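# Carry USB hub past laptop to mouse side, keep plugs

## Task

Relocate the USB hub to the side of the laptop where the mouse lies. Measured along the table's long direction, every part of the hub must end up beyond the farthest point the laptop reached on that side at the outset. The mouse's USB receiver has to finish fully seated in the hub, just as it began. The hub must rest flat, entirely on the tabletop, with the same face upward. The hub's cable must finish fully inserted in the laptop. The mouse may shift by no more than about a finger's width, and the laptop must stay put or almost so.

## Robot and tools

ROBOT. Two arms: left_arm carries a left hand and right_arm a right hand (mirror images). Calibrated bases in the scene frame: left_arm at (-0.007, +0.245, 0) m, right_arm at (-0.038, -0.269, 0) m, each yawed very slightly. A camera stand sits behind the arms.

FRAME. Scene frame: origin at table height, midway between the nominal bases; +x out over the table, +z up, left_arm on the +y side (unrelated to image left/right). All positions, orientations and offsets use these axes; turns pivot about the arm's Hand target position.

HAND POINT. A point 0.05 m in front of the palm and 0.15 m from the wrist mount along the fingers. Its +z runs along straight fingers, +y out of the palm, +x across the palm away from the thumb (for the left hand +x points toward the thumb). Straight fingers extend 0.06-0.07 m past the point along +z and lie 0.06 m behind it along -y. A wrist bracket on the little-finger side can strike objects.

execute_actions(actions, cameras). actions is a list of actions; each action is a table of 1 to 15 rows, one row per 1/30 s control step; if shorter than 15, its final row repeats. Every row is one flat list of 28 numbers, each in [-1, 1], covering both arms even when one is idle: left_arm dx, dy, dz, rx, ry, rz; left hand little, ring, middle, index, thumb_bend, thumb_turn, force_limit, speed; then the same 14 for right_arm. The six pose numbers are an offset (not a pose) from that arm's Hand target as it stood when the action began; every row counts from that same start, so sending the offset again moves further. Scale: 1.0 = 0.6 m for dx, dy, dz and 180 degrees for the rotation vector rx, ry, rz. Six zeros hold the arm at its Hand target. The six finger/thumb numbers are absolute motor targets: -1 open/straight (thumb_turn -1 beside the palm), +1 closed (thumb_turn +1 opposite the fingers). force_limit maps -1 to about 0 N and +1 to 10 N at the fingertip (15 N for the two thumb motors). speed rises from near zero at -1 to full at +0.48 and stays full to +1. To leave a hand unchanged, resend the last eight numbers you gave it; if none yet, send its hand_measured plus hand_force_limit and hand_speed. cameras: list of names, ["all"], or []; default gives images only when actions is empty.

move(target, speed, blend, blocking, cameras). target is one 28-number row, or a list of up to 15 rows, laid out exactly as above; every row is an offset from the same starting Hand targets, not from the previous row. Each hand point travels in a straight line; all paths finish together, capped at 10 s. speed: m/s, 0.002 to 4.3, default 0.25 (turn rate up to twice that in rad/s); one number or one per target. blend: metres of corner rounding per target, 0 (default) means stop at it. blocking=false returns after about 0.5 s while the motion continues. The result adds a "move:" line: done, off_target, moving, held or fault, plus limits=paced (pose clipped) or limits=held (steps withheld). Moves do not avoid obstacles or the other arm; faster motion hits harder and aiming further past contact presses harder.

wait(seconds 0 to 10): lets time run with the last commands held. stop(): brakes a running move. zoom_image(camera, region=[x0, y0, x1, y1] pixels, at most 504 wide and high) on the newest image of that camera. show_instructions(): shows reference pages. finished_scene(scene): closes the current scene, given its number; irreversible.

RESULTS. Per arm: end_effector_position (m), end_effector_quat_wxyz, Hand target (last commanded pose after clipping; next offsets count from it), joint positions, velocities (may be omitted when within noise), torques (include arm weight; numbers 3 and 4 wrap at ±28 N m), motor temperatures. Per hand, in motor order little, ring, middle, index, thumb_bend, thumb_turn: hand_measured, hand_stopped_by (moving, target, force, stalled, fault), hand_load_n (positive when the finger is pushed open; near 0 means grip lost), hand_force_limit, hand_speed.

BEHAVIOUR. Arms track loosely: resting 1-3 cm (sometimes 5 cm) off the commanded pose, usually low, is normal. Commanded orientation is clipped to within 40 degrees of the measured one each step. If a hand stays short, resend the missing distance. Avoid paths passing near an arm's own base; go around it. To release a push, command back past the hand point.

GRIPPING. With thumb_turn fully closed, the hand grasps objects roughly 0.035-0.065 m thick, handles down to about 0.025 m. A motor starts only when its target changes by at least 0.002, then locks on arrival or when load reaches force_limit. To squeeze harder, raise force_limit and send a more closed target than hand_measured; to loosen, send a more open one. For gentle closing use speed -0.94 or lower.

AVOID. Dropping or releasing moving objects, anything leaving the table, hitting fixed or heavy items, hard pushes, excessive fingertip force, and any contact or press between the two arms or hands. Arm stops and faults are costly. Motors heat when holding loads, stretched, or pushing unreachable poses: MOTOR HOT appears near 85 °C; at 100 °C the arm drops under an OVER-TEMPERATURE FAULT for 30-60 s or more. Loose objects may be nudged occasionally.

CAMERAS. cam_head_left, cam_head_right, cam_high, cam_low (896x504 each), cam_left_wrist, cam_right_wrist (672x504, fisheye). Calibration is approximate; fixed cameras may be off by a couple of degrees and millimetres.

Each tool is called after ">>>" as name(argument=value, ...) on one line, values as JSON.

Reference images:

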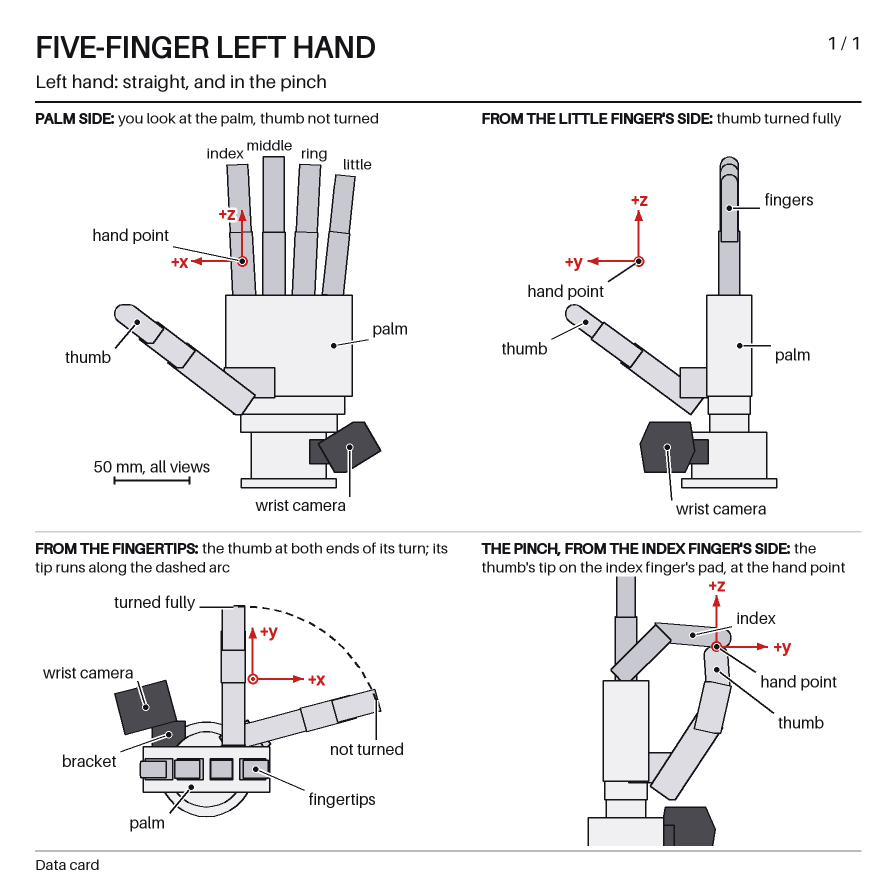

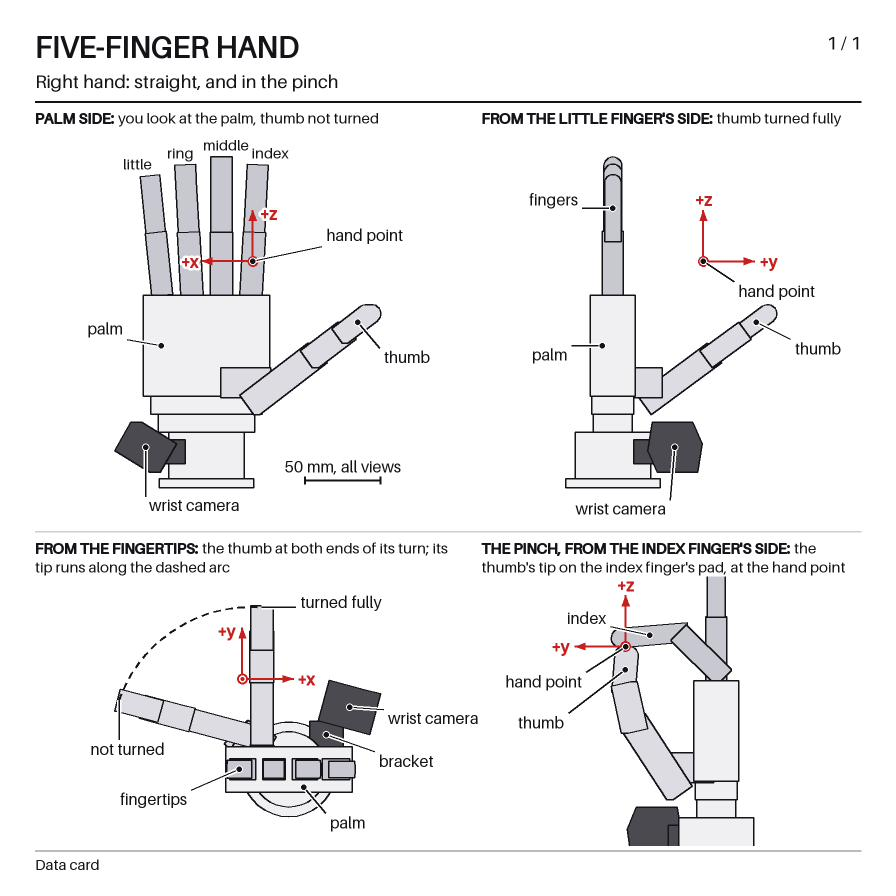

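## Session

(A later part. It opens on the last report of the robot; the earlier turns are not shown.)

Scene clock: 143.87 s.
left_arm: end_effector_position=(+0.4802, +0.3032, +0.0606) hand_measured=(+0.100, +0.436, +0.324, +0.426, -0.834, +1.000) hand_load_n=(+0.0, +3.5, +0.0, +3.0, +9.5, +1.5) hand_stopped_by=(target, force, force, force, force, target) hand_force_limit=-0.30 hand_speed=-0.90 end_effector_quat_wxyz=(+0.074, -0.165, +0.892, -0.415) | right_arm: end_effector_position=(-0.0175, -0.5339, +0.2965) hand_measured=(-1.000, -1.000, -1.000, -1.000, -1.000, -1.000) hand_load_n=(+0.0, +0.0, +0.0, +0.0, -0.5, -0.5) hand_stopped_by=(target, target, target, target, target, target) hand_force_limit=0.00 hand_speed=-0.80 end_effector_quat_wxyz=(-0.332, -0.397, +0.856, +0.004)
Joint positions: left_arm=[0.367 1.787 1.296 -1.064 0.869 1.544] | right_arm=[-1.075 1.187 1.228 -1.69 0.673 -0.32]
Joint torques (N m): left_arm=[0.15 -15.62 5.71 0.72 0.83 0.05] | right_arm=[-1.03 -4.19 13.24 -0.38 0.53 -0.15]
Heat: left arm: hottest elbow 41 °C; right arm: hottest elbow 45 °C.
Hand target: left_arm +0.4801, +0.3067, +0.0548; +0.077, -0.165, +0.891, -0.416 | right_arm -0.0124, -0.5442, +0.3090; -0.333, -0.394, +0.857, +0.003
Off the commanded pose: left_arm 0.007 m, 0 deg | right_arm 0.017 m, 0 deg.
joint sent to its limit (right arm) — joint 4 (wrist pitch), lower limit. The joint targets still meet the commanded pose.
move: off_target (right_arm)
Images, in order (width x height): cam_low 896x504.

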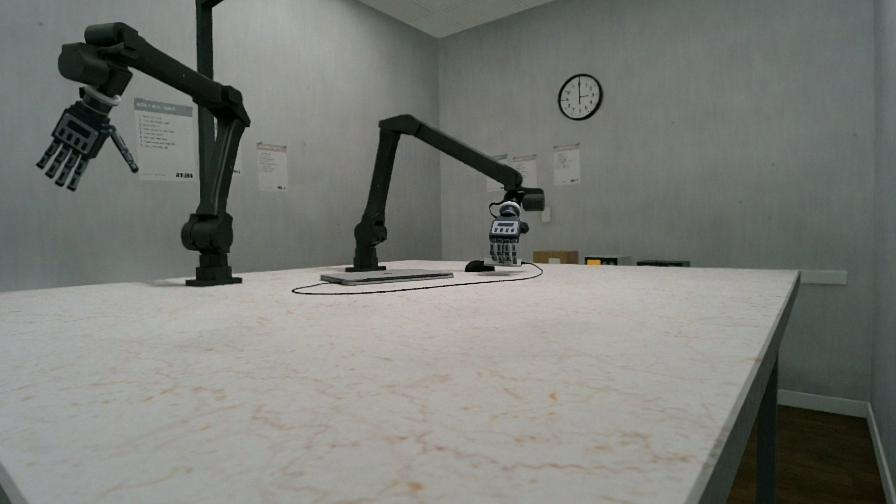

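>>> move(target=[0.0,0.003,-0.018,0.0085,-0.0235,0,0.1,0.45,0.5,0.5,-0.1,1,-0.3,-0.9,0,0,0,0,0,0,-1,-1,-1,-1,-1,-1,0,-0.8], speed=0.06, cameras=["cam_low"])

>>> zoom_image(camera="cam_low", region=[440, 210, 560, 310])

Scene clock: 157.20 s.
left_arm: end_effector_position=(+0.4793, +0.3045, +0.0387) hand_measured=(+0.100, +0.436, +0.324, +0.426, -0.834, +1.000) hand_load_n=(+0.0, +3.0, +0.0, +3.5, +9.5, +1.5) hand_stopped_by=(target, force, force, force, force, target) hand_force_limit=-0.30 hand_speed=-0.90 end_effector_quat_wxyz=(+0.098, -0.153, +0.894, -0.410) | right_arm: end_effector_position=(-0.0175, -0.5339, +0.2965) hand_measured=(-1.000, -1.000, -1.000, -1.000, -1.000, -1.000) hand_load_n=(+0.0, +0.0, +0.0, +0.0, +0.0, +0.0) hand_stopped_by=(target, target, target, target, target, target) hand_force_limit=0.00 hand_speed=-0.80 end_effector_quat_wxyz=(-0.332, -0.397, +0.856, +0.004)
Joint positions: left_arm=[0.37 1.783 1.228 -0.95 0.869 1.551] | right_arm=[-1.075 1.187 1.228 -1.69 0.673 -0.32]
Joint torques (N m): left_arm=[0.21 -17.44 5.41 0.65 0.84 0.05] | right_arm=[-1.03 -4.19 13.29 -0.38 0.52 -0.15]
Heat: left arm: hottest elbow 40 °C; right arm: hottest elbow 45 °C.
Hand target: left_arm +0.4800, +0.3086, +0.0440; +0.112, -0.149, +0.893, -0.410 | right_arm -0.0124, -0.5442, +0.3090; -0.333, -0.394, +0.857, +0.003
Off the commanded pose: left_arm 0.007 m, 2 deg | right_arm 0.017 m, 0 deg.
joint sent to its limit (right arm) — joint 4 (wrist pitch), lower limit. The joint targets still meet the commanded pose.
move: off_target (right_arm)
Images, in order (width x height): cam_low 896x504.

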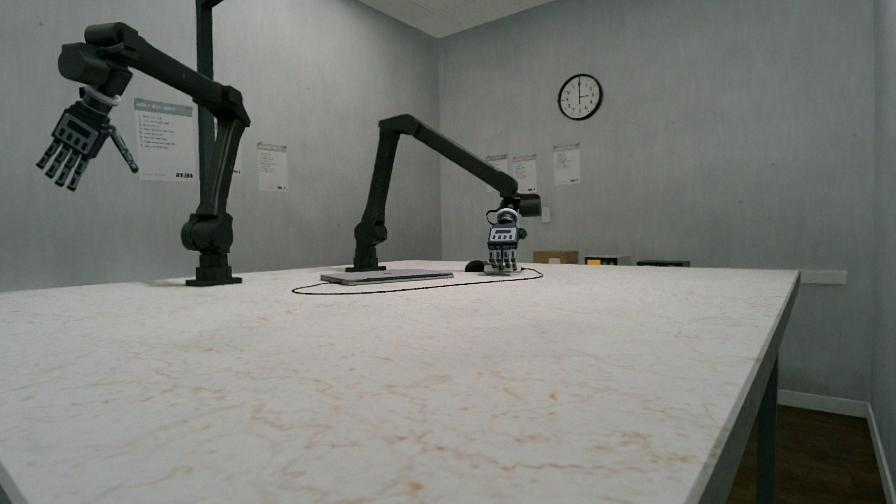

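Scaled by 4.200 from the camera's 896x504 image, which has a finer 1280x720 frame.

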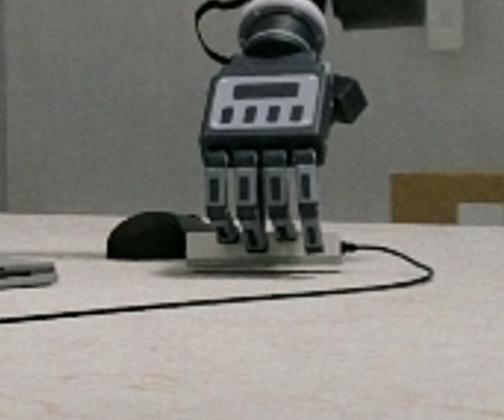

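>>> move(target=[0.0,0.0,-0.022,0,0,0,0.1,0.45,0.5,0.5,-0.1,1,-0.3,-0.9,0,0,0,0,0,0,-1,-1,-1,-1,-1,-1,0,-0.8], speed=0.04, cameras=["cam_low"])

>>> zoom_image(camera="cam_low", region=[440, 210, 560, 310])

Scene clock: 162.33 s.
left_arm: end_effector_position=(+0.4807, +0.3044, +0.0360) hand_measured=(+0.100, +0.436, +0.324, +0.426, -0.834, +1.000) hand_load_n=(+0.0, +4.5, +0.0, +1.5, +9.5, +1.5) hand_stopped_by=(target, force, force, force, force, target) hand_force_limit=-0.30 hand_speed=-0.90 end_effector_quat_wxyz=(+0.104, -0.151, +0.893, -0.412) | right_arm: end_effector_position=(-0.0175, -0.5339, +0.2965) hand_measured=(-1.000, -1.000, -1.000, -1.000, -1.000, -1.000) hand_load_n=(+0.0, +0.0, +0.0, +0.0, +0.0, +0.0) hand_stopped_by=(target, target, target, target, target, target) hand_force_limit=0.00 hand_speed=-0.80 end_effector_quat_wxyz=(-0.332, -0.397, +0.856, +0.004)
Joint positions: left_arm=[0.371 1.783 1.219 -0.927 0.874 1.547] | right_arm=[-1.075 1.187 1.228 -1.69 0.673 -0.32]
Joint torques (N m): left_arm=[0.03 -15.85 5.03 1.03 0.63 0.05] | right_arm=[-1.03 -4.19 13.26 -0.38 0.52 -0.15]
Heat: left arm: hottest elbow 40 °C; right arm: hottest elbow 45 °C.
Hand target: left_arm +0.4800, +0.3086, +0.0308; +0.112, -0.149, +0.893, -0.410 | right_arm -0.0124, -0.5442, +0.3090; -0.333, -0.394, +0.857, +0.003
Off the commanded pose: left_arm 0.007 m, 1 deg | right_arm 0.017 m, 0 deg.
joint sent to its limit (right arm) — joint 4 (wrist pitch), lower limit. The joint targets still meet the commanded pose.
move: off_target (right_arm)
Images, in order (width x height): cam_low 896x504.

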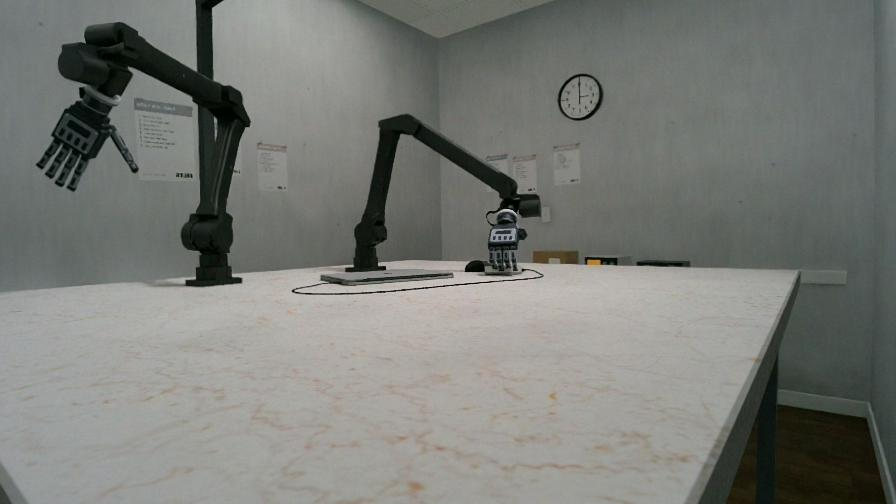

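Scaled by 4.200 from the camera's 896x504 image, which has a finer 1280x720 frame.

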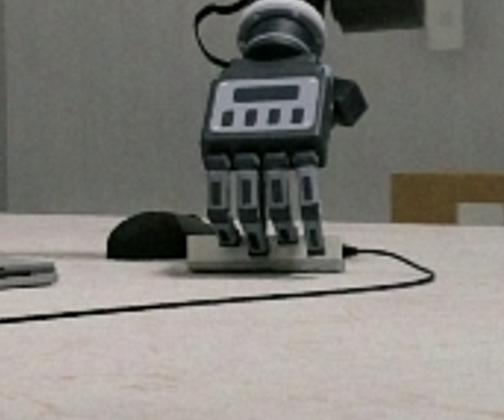

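>>> move(target=[0,0,0,0,0,0,0,0,0,0,-1,1,-0.3,-0.88,0,0,0,0,0,0,-1,-1,-1,-1,-1,-1,0,-0.8], cameras=["cam_low","cam_left_wrist"])

>>> zoom_image(camera="cam_low", region=[440, 210, 560, 310])

Scene clock: 167.10 s.
left_arm: end_effector_position=(+0.4817, +0.3054, +0.0355) hand_measured=(+0.000, +0.000, +0.000, +0.000, -1.000, +1.000) hand_load_n=(+0.0, +0.0, +0.0, +0.0, +0.0, +0.0) hand_stopped_by=(target, target, target, target, target, target) hand_force_limit=-0.30 hand_speed=-0.88 end_effector_quat_wxyz=(+0.109, -0.149, +0.892, -0.412) | right_arm: end_effector_position=(-0.0175, -0.5339, +0.2965) hand_measured=(-1.000, -1.000, -1.000, -1.000, -1.000, -1.000) hand_load_n=(+0.0, +0.0, +0.0, +0.0, +0.0, +0.0) hand_stopped_by=(target, target, target, target, target, target) hand_force_limit=0.00 hand_speed=-0.80 end_effector_quat_wxyz=(-0.332, -0.397, +0.856, +0.004)
Joint positions: left_arm=[0.373 1.782 1.215 -0.917 0.877 1.55] | right_arm=[-1.075 1.187 1.228 -1.69 0.673 -0.32]
Joint torques (N m): left_arm=[-0.38 -15.97 5.27 0.65 0.55 0.05] | right_arm=[-1.03 -4.19 13.27 -0.38 0.52 -0.15]
Heat: left arm: hottest elbow 39 °C; right arm: hottest elbow 45 °C.
Hand target: left_arm +0.4799, +0.3085, +0.0307; +0.111, -0.149, +0.893, -0.410 | right_arm -0.0124, -0.5442, +0.3090; -0.333, -0.394, +0.857, +0.003
Off the commanded pose: left_arm 0.006 m, 0 deg | right_arm 0.017 m, 0 deg.
joint sent to its limit (right arm) — joint 4 (wrist pitch), lower limit. The joint targets still meet the commanded pose.
move: off_target (right_arm)
camera_calibration:
cam_left_wrist: T_world_to_cam=[[-0.0394123, -0.705115, 0.707997, 0.209928], [-0.973023, 0.188274, 0.133342, 0.405144], [-0.227318, -0.683642, -0.693513, 0.455109], [0, 0, 0, 1]] pos_world=[0.505943, 0.382877, 0.112973]
Images, in order (width x height): cam_low 896x504, cam_left_wrist 672x504.

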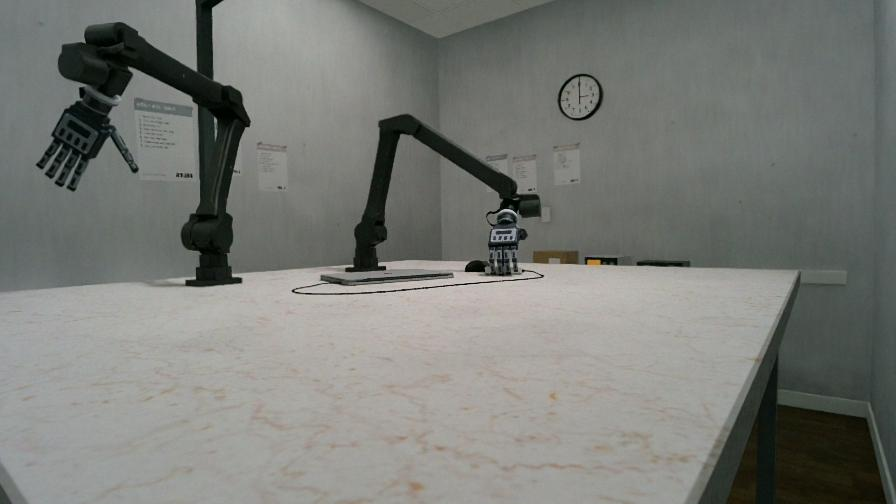

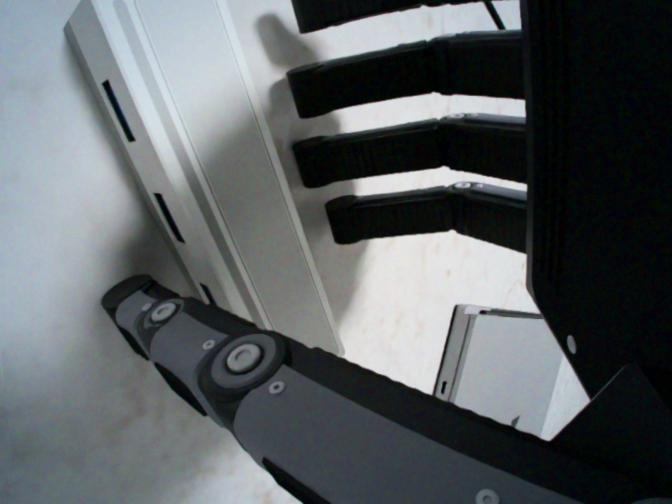

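Scaled by 4.200 from the camera's 896x504 image, which has a finer 1280x720 frame.

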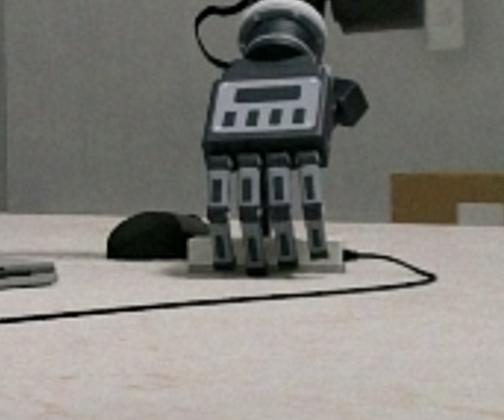

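>>> move(target=[[0.02,0.0,0.09,0,0,0,0,0,0,0,-1,1,-0.3,-0.88,0,0,0,0,0,0,-1,-1,-1,-1,-1,-1,0,-0.8],[0.02,0.15,0.35,0,0,0,0,0,0,0,-1,1,-0.3,-0.88,0,0,0,0,0,0,-1,-1,-1,-1,-1,-1,0,-0.8]], speed=[0.08,0.2], blend=[0.02,0], cameras=["all"])

>>> zoom_image(camera="cam_low", region=[440, 210, 560, 310])

>>> zoom_image(camera="cam_head_right", region=[200, 60, 560, 350])

Scene clock: 176.13 s.
left_arm: end_effector_position=(+0.4806, +0.3897, +0.2263) hand_measured=(+0.000, +0.000, +0.000, +0.000, -1.000, +1.000) hand_load_n=(+0.0, +0.0, +0.0, +0.0, +0.0, +0.0) hand_stopped_by=(target, target, target, target, target, target) hand_force_limit=-0.30 hand_speed=-0.88 end_effector_quat_wxyz=(+0.095, -0.158, +0.890, -0.416) | right_arm: end_effector_position=(-0.0175, -0.5339, +0.2965) hand_measured=(-1.000, -1.000, -1.000, -1.000, -1.000, -1.000) hand_load_n=(+0.0, +0.0, +0.0, +0.0, +0.0, +0.0) hand_stopped_by=(target, target, target, target, target, target) hand_force_limit=0.00 hand_speed=-0.80 end_effector_quat_wxyz=(-0.332, -0.397, +0.856, +0.004)
Joint positions: left_arm=[0.524 1.77 1.723 -1.648 0.876 1.779] | right_arm=[-1.075 1.187 1.228 -1.69 0.673 -0.32]
Joint torques (N m): left_arm=[-0.26 -16.15 11 -0.62 0.54 -0.04] | right_arm=[-1.03 -4.25 13.29 -0.38 0.53 -0.16]
Heat: left arm: hottest elbow 39 °C; right arm: hottest elbow 45 °C.
Hand target: left_arm +0.4919, +0.3986, +0.2407; +0.112, -0.149, +0.893, -0.410 | right_arm -0.0124, -0.5442, +0.3090; -0.333, -0.394, +0.857, +0.003
Off the commanded pose: left_arm 0.020 m, 2 deg | right_arm 0.017 m, 0 deg.
joint sent to its limit (right arm) — joint 4 (wrist pitch), lower limit. The joint targets still meet the commanded pose.
move: off_target (left_arm, right_arm)
camera_calibration:
cam_left_wrist: T_world_to_cam=[[-0.0146891, -0.693849, 0.719971, 0.115259], [-0.969389, 0.186379, 0.159839, 0.355725], [-0.245092, -0.695584, -0.675347, 0.653957], [0, 0, 0, 1]] pos_world=[0.506809, 0.468555, 0.301805]
cam_right_wrist: T_world_to_cam=[[-0.751116, 0.52756, 0.396869, 0.152569], [0.564377, 0.825023, -0.0285665, 0.45983], [-0.342497, 0.202527, -0.917431, 0.489349], [0, 0, 0, 1]] pos_world=[0.0226798, -0.558966, 0.40153]

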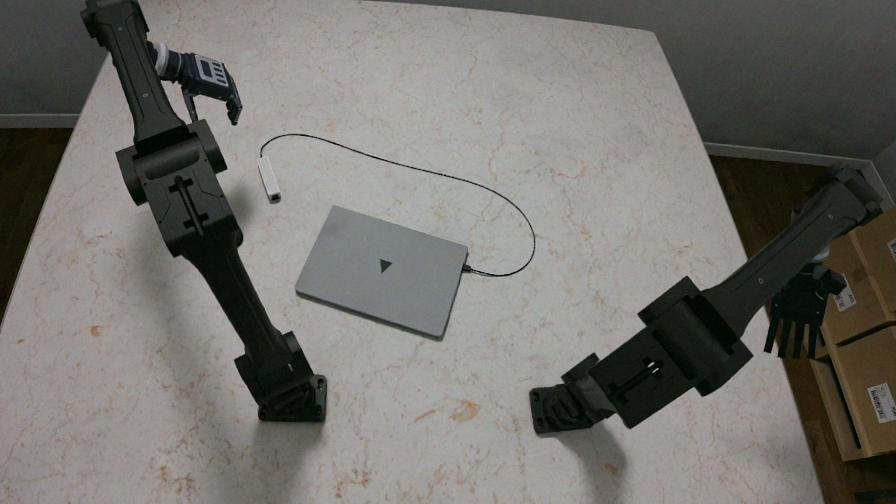

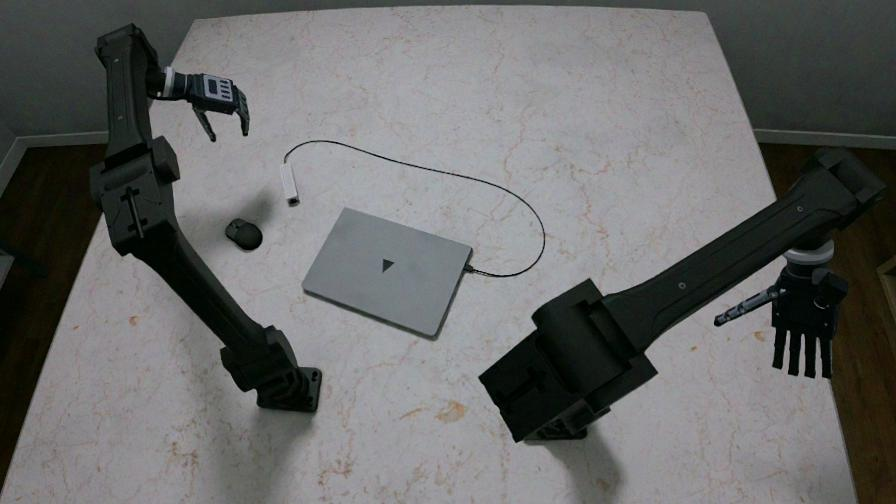

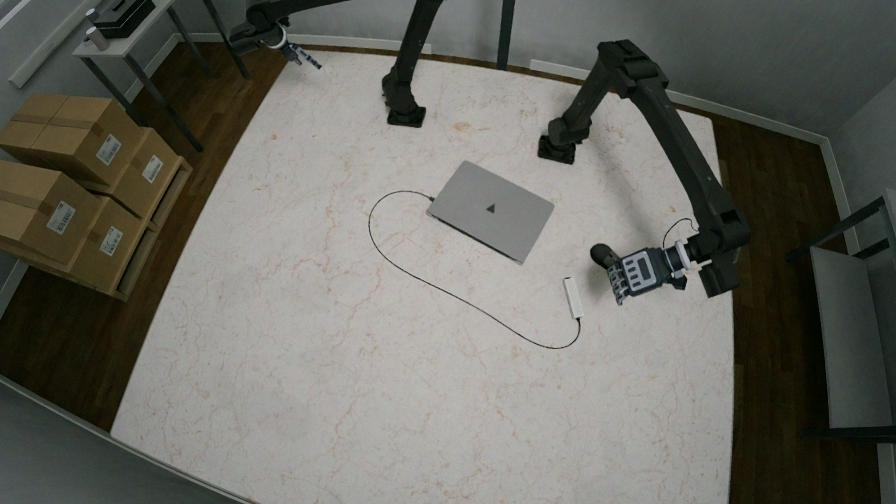

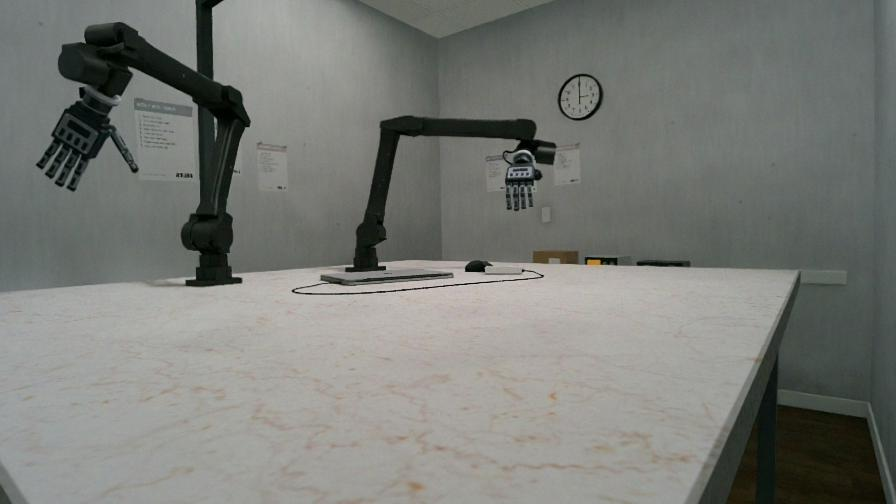

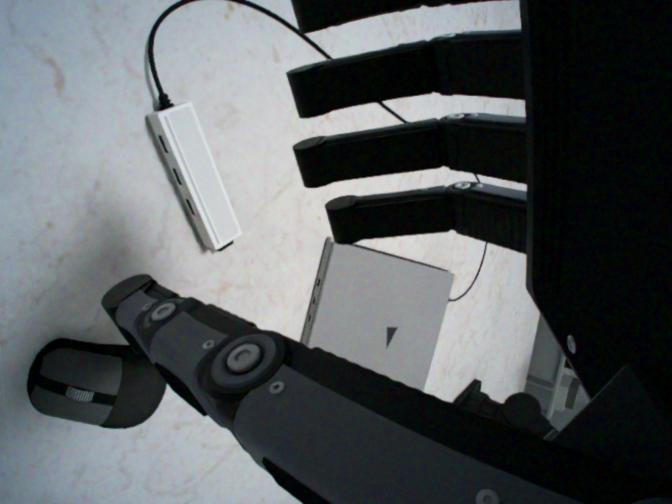

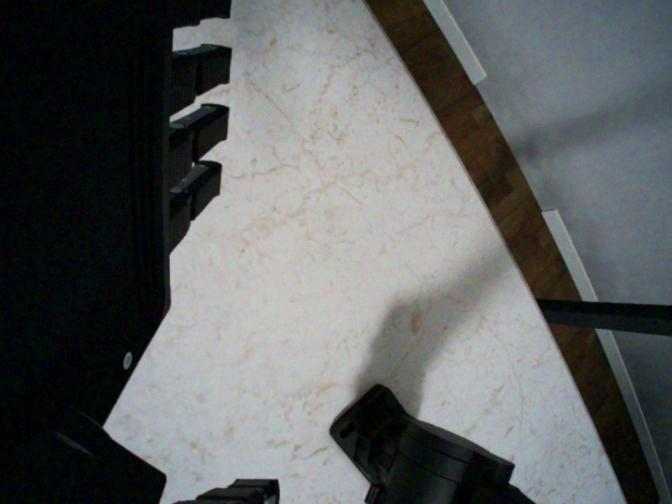

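Scaled by 4.200 from the camera's 896x504 image, which has a finer 1280x720 frame.

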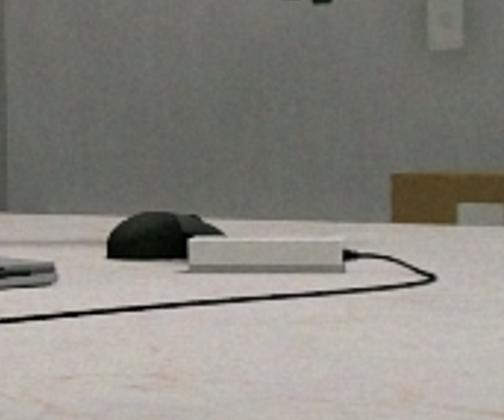

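Scaled by 1.400 from the camera's 896x504 image, which has a finer 1280x720 frame.

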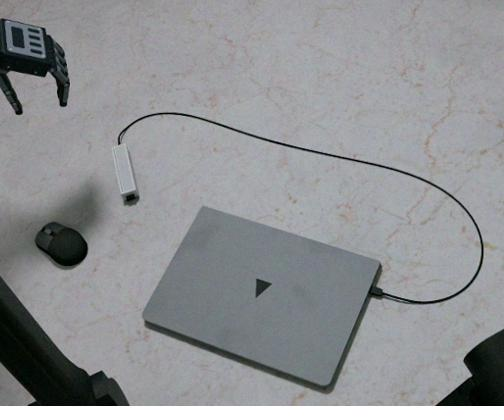

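>>> finished_scene(scene=2)

The scene is finished: the task was done.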